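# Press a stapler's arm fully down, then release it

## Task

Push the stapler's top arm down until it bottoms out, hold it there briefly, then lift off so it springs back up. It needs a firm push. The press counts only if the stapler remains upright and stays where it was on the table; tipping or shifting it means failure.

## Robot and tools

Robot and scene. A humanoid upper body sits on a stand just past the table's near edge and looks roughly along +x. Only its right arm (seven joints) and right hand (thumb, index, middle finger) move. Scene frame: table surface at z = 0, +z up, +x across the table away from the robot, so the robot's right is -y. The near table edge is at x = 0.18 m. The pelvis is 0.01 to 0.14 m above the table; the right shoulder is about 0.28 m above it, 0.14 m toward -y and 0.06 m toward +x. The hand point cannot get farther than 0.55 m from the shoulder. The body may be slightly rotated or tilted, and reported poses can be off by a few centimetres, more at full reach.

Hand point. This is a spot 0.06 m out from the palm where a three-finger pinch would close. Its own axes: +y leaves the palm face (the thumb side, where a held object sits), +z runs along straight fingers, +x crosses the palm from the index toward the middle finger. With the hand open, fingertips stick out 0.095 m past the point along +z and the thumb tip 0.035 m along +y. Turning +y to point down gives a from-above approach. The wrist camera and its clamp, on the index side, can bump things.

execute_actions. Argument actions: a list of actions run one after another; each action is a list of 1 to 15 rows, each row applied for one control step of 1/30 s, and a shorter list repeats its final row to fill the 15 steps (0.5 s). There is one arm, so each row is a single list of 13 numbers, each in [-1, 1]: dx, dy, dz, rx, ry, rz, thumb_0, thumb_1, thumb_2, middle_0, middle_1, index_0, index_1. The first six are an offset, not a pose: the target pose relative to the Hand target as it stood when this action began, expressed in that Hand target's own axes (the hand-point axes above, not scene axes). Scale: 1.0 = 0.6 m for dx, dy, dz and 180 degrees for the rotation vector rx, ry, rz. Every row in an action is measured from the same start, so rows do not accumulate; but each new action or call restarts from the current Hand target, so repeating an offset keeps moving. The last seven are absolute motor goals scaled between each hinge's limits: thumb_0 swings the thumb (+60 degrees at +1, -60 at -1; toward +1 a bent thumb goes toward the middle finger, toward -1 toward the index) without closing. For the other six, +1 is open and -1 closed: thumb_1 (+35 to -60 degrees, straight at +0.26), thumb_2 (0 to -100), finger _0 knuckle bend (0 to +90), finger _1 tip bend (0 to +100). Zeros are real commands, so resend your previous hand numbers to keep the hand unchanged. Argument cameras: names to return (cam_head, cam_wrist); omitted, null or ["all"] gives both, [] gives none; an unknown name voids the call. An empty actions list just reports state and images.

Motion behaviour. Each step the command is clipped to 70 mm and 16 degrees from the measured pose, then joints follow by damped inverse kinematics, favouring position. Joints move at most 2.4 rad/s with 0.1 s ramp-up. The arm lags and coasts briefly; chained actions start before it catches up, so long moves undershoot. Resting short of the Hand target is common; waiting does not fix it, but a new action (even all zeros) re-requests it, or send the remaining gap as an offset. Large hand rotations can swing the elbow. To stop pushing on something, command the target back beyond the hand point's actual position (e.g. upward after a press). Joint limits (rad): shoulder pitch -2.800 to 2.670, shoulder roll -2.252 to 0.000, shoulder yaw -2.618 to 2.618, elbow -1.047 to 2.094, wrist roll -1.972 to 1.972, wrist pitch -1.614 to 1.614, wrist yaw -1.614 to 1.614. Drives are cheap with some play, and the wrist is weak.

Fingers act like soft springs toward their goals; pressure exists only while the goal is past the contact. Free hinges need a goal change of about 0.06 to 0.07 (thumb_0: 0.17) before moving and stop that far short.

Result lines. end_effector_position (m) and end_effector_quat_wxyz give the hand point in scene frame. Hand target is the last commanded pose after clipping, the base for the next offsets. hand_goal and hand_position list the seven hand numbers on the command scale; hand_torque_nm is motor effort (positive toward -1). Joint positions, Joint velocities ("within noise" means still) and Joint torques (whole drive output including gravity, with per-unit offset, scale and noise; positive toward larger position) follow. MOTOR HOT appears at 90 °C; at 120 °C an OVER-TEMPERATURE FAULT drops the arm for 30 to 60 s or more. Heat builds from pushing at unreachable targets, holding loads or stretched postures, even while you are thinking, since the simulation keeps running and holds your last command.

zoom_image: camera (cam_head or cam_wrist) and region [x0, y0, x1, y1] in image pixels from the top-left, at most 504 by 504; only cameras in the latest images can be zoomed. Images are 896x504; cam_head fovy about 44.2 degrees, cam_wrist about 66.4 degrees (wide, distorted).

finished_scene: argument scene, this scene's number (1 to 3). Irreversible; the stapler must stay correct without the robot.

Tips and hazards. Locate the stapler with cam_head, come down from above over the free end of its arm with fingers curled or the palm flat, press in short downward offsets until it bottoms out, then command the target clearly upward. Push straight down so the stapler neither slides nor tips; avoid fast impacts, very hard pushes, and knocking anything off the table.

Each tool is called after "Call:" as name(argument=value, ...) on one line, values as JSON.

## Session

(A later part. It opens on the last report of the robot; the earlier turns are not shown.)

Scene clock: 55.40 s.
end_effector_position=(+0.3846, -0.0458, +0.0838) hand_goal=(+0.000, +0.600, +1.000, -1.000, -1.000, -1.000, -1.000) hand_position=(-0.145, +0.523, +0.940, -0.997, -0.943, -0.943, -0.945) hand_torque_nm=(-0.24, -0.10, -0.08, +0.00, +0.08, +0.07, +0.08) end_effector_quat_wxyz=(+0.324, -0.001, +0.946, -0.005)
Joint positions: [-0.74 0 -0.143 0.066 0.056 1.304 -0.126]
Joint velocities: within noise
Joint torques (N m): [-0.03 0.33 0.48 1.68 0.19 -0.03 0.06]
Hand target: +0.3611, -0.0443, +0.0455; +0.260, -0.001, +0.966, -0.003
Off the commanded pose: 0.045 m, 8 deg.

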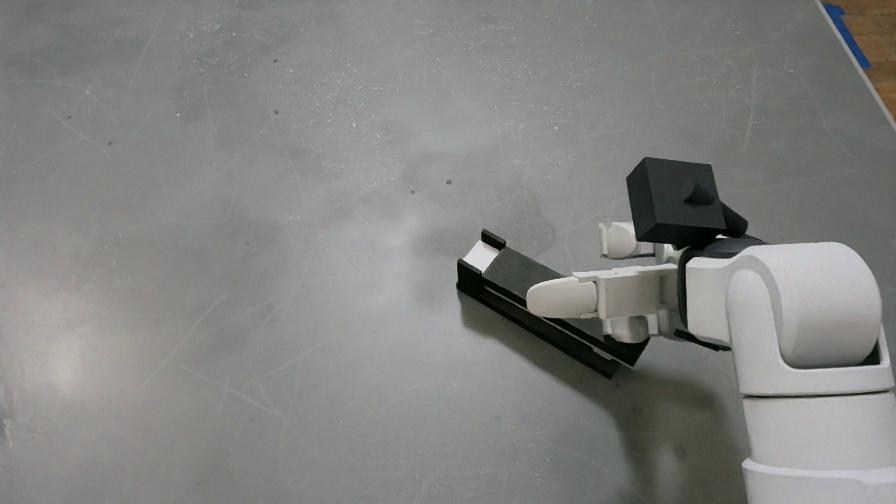

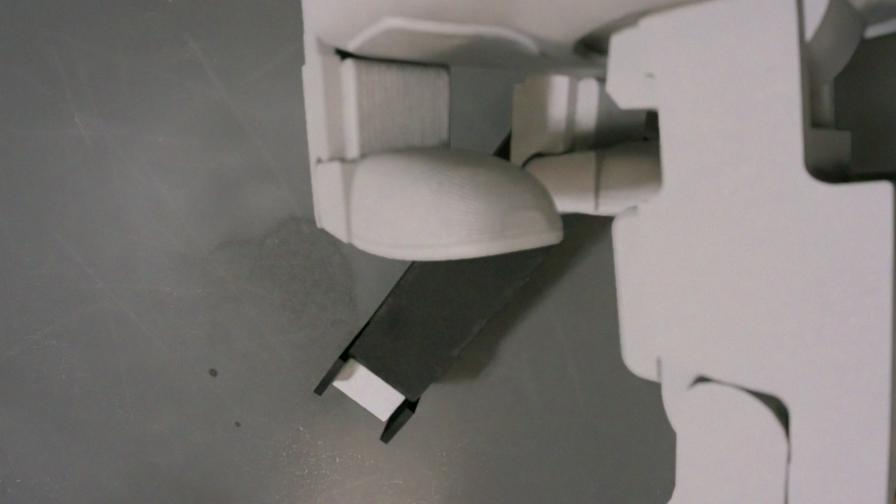

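Call:
execute_actions(actions=[[[0.004,0,0.007,0,0,0,0,0.6,1,-1,-1,-1,-1],[0.008,0,0.014,0,0,0,0,0.6,1,-1,-1,-1,-1],[0.012,0,0.021,0,0,0,0,0.6,1,-1,-1,-1,-1],[0.016,0,0.028,0,0,0,0,0.6,1,-1,-1,-1,-1],[0.02,0,0.035,0,0,0,0,0.6,1,-1,-1,-1,-1],[0.024,0,0.042,0,0,0,0,0.6,1,-1,-1,-1,-1],[0.028,0,0.049,0,0,0,0,0.6,1,-1,-1,-1,-1],[0.033,0,0.058,0,0,0,0,0.6,1,-1,-1,-1,-1]]])

Call:
zoom_image(camera="cam_head", region=[420, 150, 720, 400])

Scene clock: 57.97 s.
end_effector_position=(+0.3994, -0.0396, +0.0759) hand_goal=(+0.000, +0.600, +1.000, -1.000, -1.000, -1.000, -1.000) hand_position=(-0.145, +0.523, +0.940, -1.000, -0.943, -0.943, -0.945) hand_torque_nm=(-0.24, -0.10, -0.08, +0.00, +0.08, +0.07, +0.08) end_effector_quat_wxyz=(+0.358, -0.007, +0.934, +0.009)
Joint positions: [-0.755 -0.005 -0.131 0.223 0.056 1.091 -0.094]
Joint velocities: within noise
Joint torques (N m): [1.63 0.23 0.36 5 -0.07 0.53 -0.55]
Hand target: +0.3661, -0.0440, +0.0145; +0.260, -0.001, +0.966, -0.003
Off the commanded pose: 0.080 m, 12 deg; position clipped.

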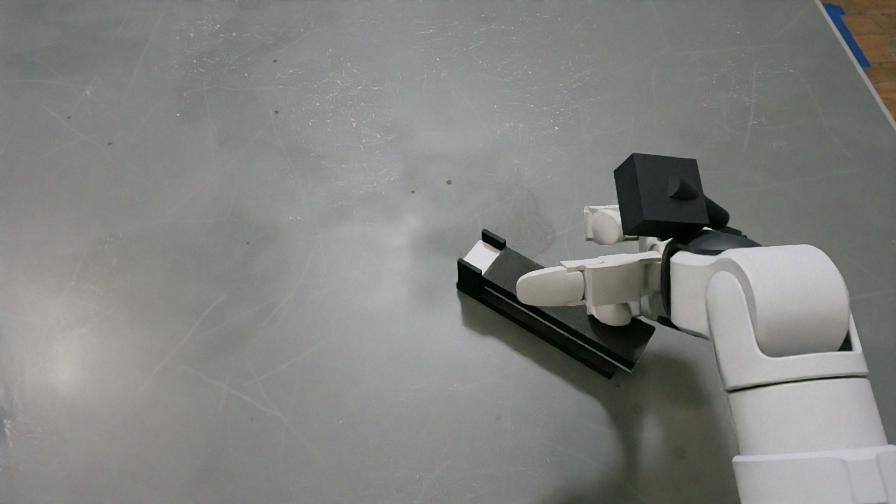

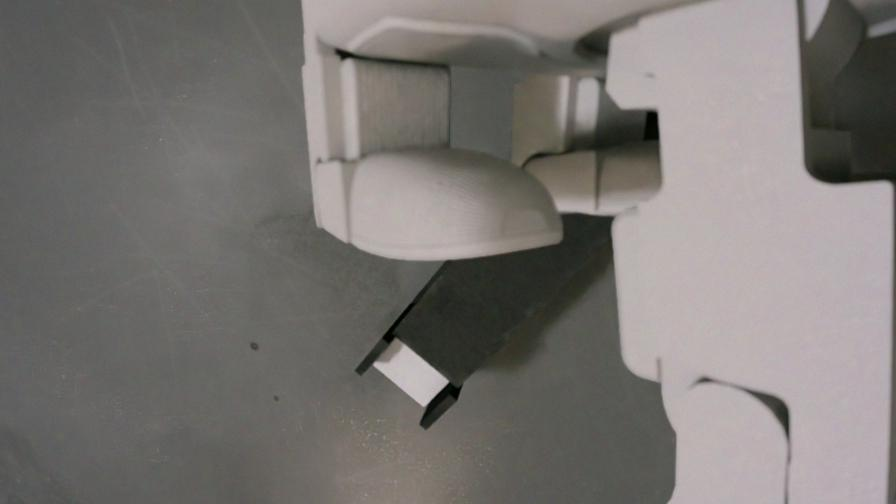

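Scaled by 1.680 from the camera's 896x504 image, which has a finer 1280x720 frame.

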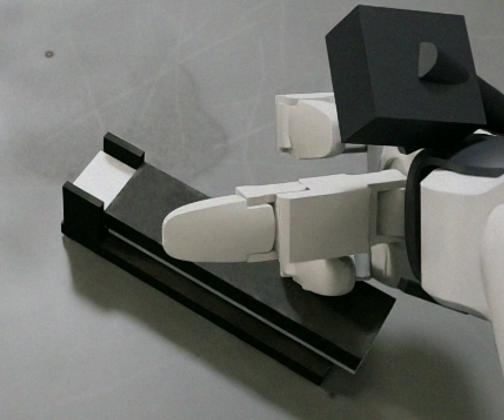

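Call:
execute_actions(actions=[[[-0.016,0,-0.028,0,0,0,0,0.6,1,-1,-1,-1,-1],[-0.032,0,-0.056,0,0,0,0,0.6,1,-1,-1,-1,-1],[-0.05,0,-0.086,0,0,0,0,0.6,1,-1,-1,-1,-1],[-0.066,0,-0.114,0,0,0,0,0.6,1,-1,-1,-1,-1],[-0.082,0,-0.142,0,0,0,0,0.6,1,-1,-1,-1,-1],[-0.08,0,-0.144,0,0,0,0,0.6,1,-1,-1,-1,-1]],[[0,0,0,0,0,0,0,0.6,1,-1,-1,-1,-1]]])

Call:
zoom_image(camera="cam_head", region=[420, 150, 720, 400])

Scene clock: 61.77 s.
end_effector_position=(+0.3657, -0.0417, +0.1160) hand_goal=(+0.000, +0.600, +1.000, -1.000, -1.000, -1.000, -1.000) hand_position=(-0.145, +0.524, +0.940, -1.000, -0.943, -0.943, -0.945) hand_torque_nm=(-0.24, -0.10, -0.08, +0.00, +0.08, +0.07, +0.08) end_effector_quat_wxyz=(+0.291, -0.005, +0.957, +0.014)
Joint positions: [-0.774 -0.078 -0.187 -0.093 0.581 1.58 -0.539]
Joint velocities: within noise
Joint torques (N m): [-4.79 -1.91 -0.28 -2.24 0.63 -0.6 -0.01]
Hand target: +0.3643, -0.0435, +0.1133; +0.260, -0.001, +0.966, -0.003
Off the commanded pose: 0.003 m, 4 deg.
joint sent to its limit — joint 6 (wrist pitch), upper limit. The joint targets are off in orientation, not in position.

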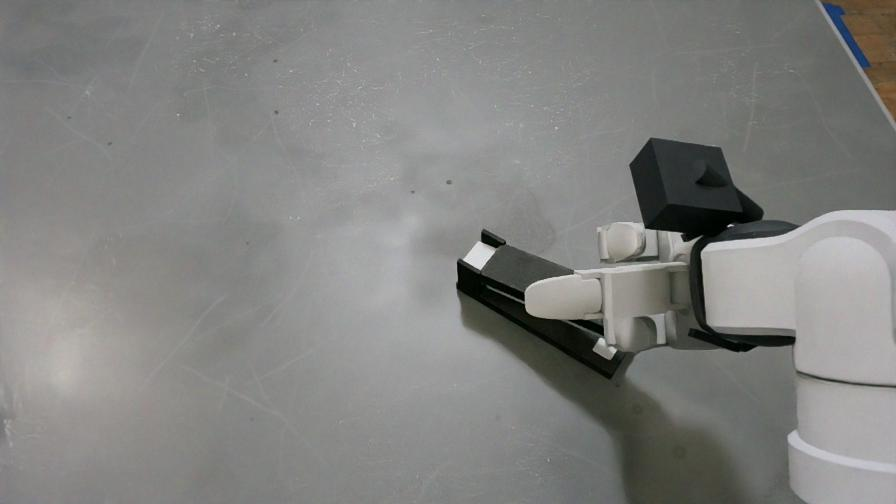

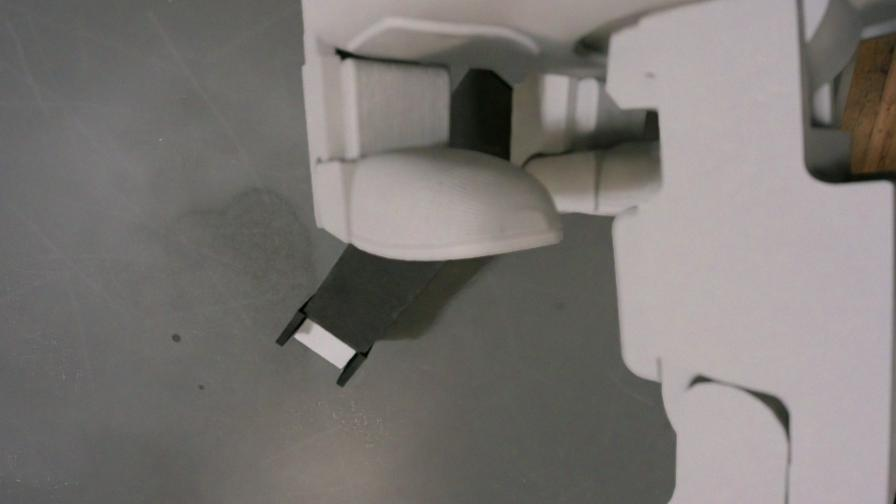

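Scaled by 1.680 from the camera's 896x504 image, which has a finer 1280x720 frame.

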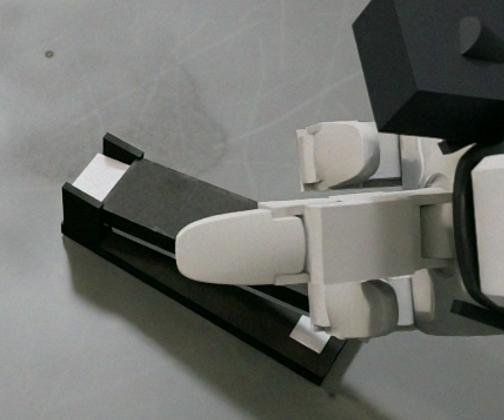

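Call:
execute_actions(actions=[[[0.003,0,0.011,0,0,0,0,0.6,1,-1,-1,-1,-1],[0.006,0,0.023,0,0,0,0,0.6,1,-1,-1,-1,-1],[0.008,0,0.034,0,0,0,0,0.6,1,-1,-1,-1,-1],[0.011,0,0.045,0,0,0,0,0.6,1,-1,-1,-1,-1],[0.013,0,0.056,0,0,0,0,0.6,1,-1,-1,-1,-1],[0.016,0,0.068,0,0,0,0,0.6,1,-1,-1,-1,-1]],[[0.012,0,0.007,0,0.01,0,0,0.6,1,-1,-1,-1,-1],[0.024,0,0.014,0,0.02,0,0,0.6,1,-1,-1,-1,-1],[0.036,0,0.021,0,0.03,0,0,0.6,1,-1,-1,-1,-1],[0.048,0,0.028,0,0.04,0,0,0.6,1,-1,-1,-1,-1],[0.06,0,0.035,0,0.05,0,0,0.6,1,-1,-1,-1,-1],[0.072,0,0.042,0,0.06,0,0,0.6,1,-1,-1,-1,-1],[0.084,0,0.05,0,0.06,0,0,0.6,1,-1,-1,-1,-1],[0.1,0,0.058,0,0.06,0,0,0.6,1,-1,-1,-1,-1]]])

Call:
zoom_image(camera="cam_head", region=[420, 150, 720, 400])

Scene clock: 65.53 s.
end_effector_position=(+0.3617, -0.0424, +0.0613) hand_goal=(+0.000, +0.600, +1.000, -1.000, -1.000, -1.000, -1.000) hand_position=(-0.145, +0.524, +0.940, -1.001, -0.943, -0.943, -0.945) hand_torque_nm=(-0.24, -0.10, -0.08, +0.00, +0.08, +0.07, +0.08) end_effector_quat_wxyz=(+0.212, -0.018, +0.977, +0.011)
Joint positions: [-0.792 -0.148 -0.057 0.259 0.545 1.394 -0.417]
Joint velocities: within noise
Joint torques (N m): [2.5 0.88 1.17 2.81 -0.67 -4.3 -0.45]
Hand target: +0.3420, -0.0440, +0.0130; +0.167, +0.000, +0.986, -0.003
Off the commanded pose: 0.052 m, 6 deg.

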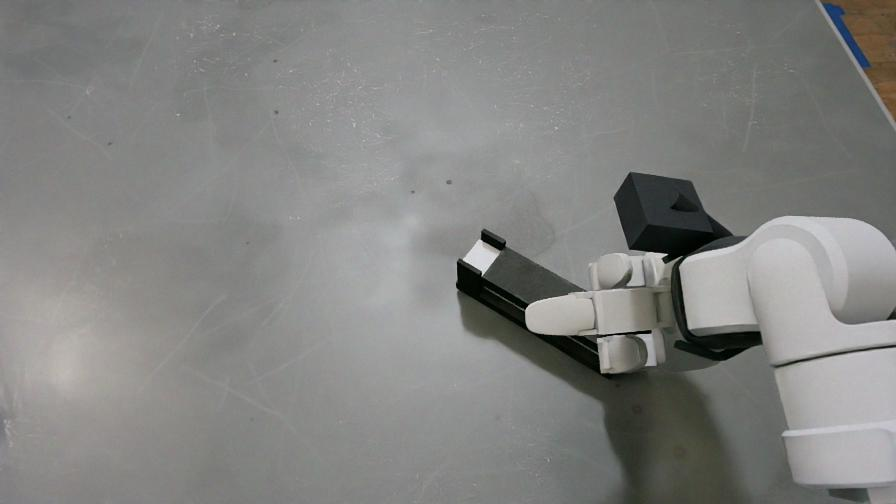

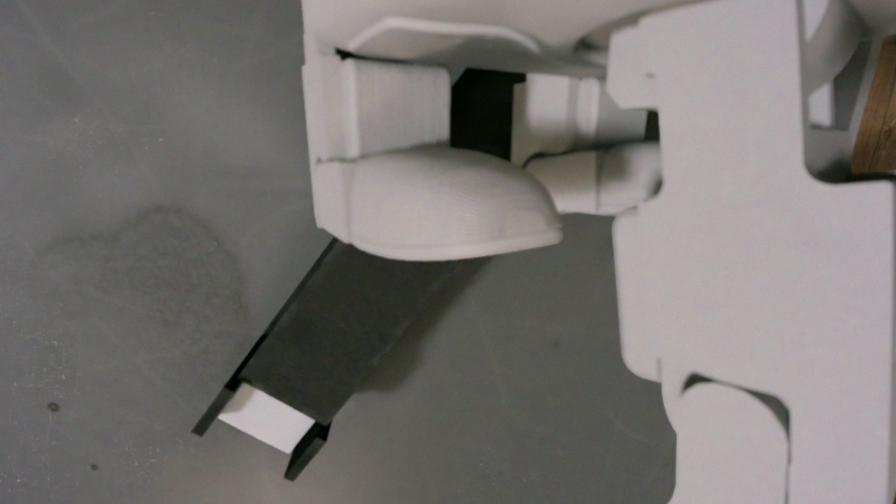

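Scaled by 1.680 from the camera's 896x504 image, which has a finer 1280x720 frame.

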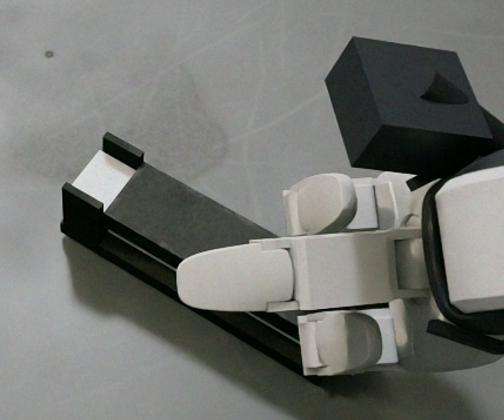

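Call:
execute_actions(actions=[[[-0.001,0,0.01,0,0,0,0,0.6,1,-1,-1,-1,-1],[-0.003,0,0.02,0,0,0,0,0.6,1,-1,-1,-1,-1],[-0.005,0,0.03,0,0,0,0,0.6,1,-1,-1,-1,-1],[-0.005,0,0.037,0,0,0,0,0.6,1,-1,-1,-1,-1]]])

Call:
zoom_image(camera="cam_head", region=[420, 150, 720, 400])

Call:
execute_actions(actions=[[[-0.007,0,-0.015,0,0,0,0,0.6,1,-1,-1,-1,-1],[-0.013,0,-0.03,0,0,0,0,0.6,1,-1,-1,-1,-1],[-0.02,0,-0.046,0,0,0,0,0.6,1,-1,-1,-1,-1],[-0.027,0,-0.061,0,0,0,0,0.6,1,-1,-1,-1,-1],[-0.033,0,-0.076,0,0,0,0,0.6,1,-1,-1,-1,-1],[-0.04,0,-0.092,0,0,0,0,0.6,1,-1,-1,-1,-1],[-0.047,0,-0.107,0,0,0,0,0.6,1,-1,-1,-1,-1],[-0.053,0,-0.122,0,0,0,0,0.6,1,-1,-1,-1,-1],[-0.06,0,-0.137,0,0,0,0,0.6,1,-1,-1,-1,-1],[-0.067,0,-0.152,0,0,0,0,0.6,1,-1,-1,-1,-1],[-0.073,0,-0.168,0,0,0,0,0.6,1,-1,-1,-1,-1],[-0.08,0,-0.183,0,0,0,0,0.6,1,-1,-1,-1,-1]]])

Call:
zoom_image(camera="cam_head", region=[420, 150, 720, 400])

Scene clock: 69.07 s.
end_effector_position=(+0.3600, -0.0429, +0.0581) hand_goal=(+0.000, +0.600, +1.000, -1.000, -1.000, -1.000, -1.000) hand_position=(-0.145, +0.524, +0.940, -1.002, -0.943, -0.943, -0.945) hand_torque_nm=(-0.24, -0.10, -0.08, +0.00, +0.08, +0.07, +0.08) end_effector_quat_wxyz=(+0.194, -0.030, +0.980, +0.025)
Joint positions: [-0.822 -0.179 -0.03 0.335 0.539 1.385 -0.342]
Joint velocities: within noise
Joint torques (N m): [3.31 1.96 1.78 6.91 -1.71 -4.94 -1.1]
Hand target: +0.3522, -0.0441, -0.0069; +0.167, +0.000, +0.986, -0.003
Off the commanded pose: 0.065 m, 6 deg.

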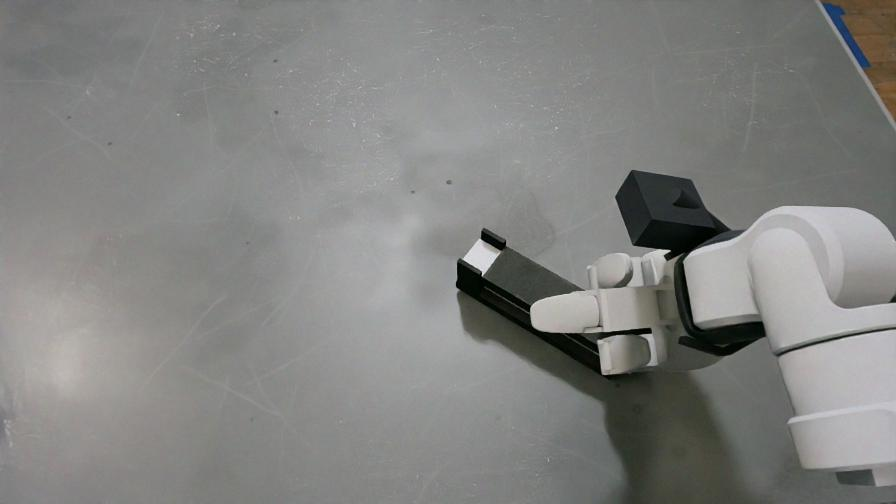

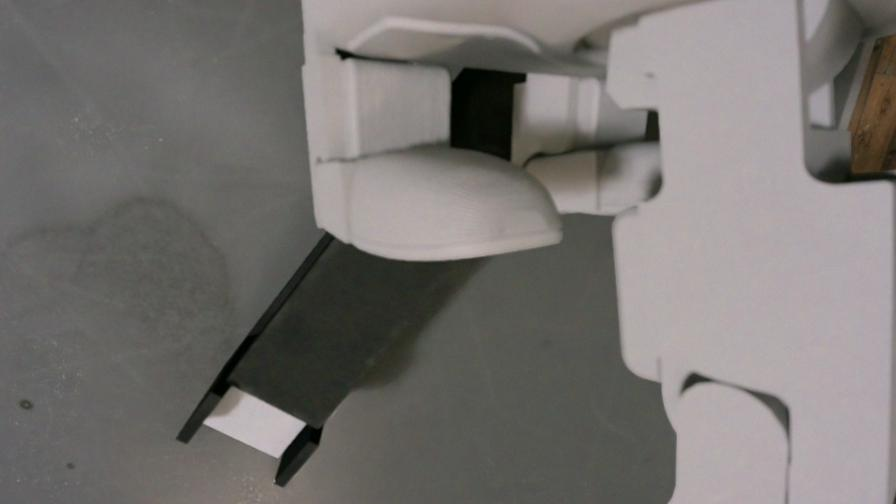

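Scaled by 1.680 from the camera's 896x504 image, which has a finer 1280x720 frame.

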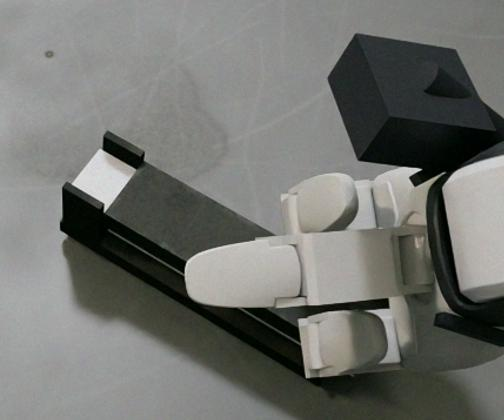

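Scene clock: 70.00 s.
end_effector_position=(+0.3672, -0.0409, +0.1170) hand_goal=(+0.000, +0.600, +1.000, -1.000, -1.000, -1.000, -1.000) hand_position=(-0.145, +0.524, +0.940, -1.002, -0.943, -0.943, -0.945) hand_torque_nm=(-0.24, -0.10, -0.08, +0.00, +0.08, +0.07, +0.08) end_effector_quat_wxyz=(+0.222, -0.032, +0.973, +0.051)
Joint positions: [-0.9 -0.219 -0.151 0.193 0.891 1.58 -0.643]
Joint velocities: within noise
Joint torques (N m): [-4 -2.31 -0.23 -3.78 0.75 -0.43 0.05]
Hand target: +0.3612, -0.0435, +0.1125; +0.167, +0.000, +0.986, -0.003
Off the commanded pose: 0.008 m, 10 deg.
joint sent to its limit — joint 6 (wrist pitch), upper limit. The joint targets are off in orientation, not in position.

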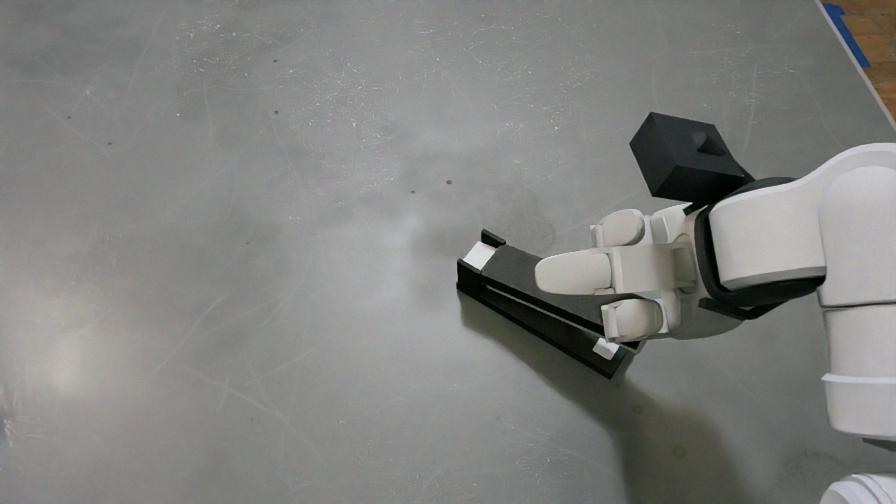

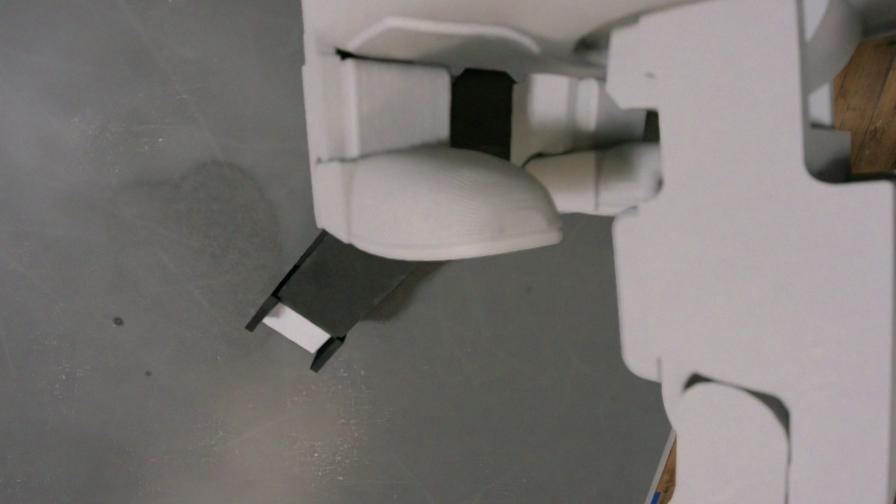

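Scaled by 1.680 from the camera's 896x504 image, which has a finer 1280x720 frame.

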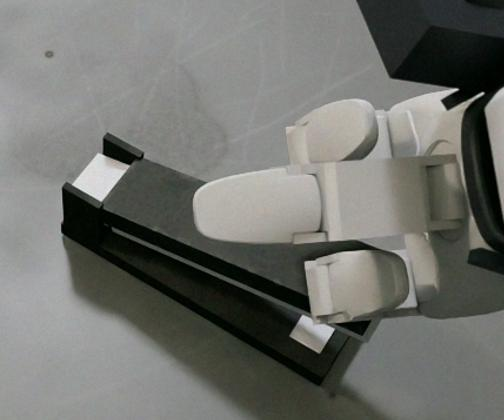

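Call:
finished_scene(scene=2)

The scene is finished: the task was done.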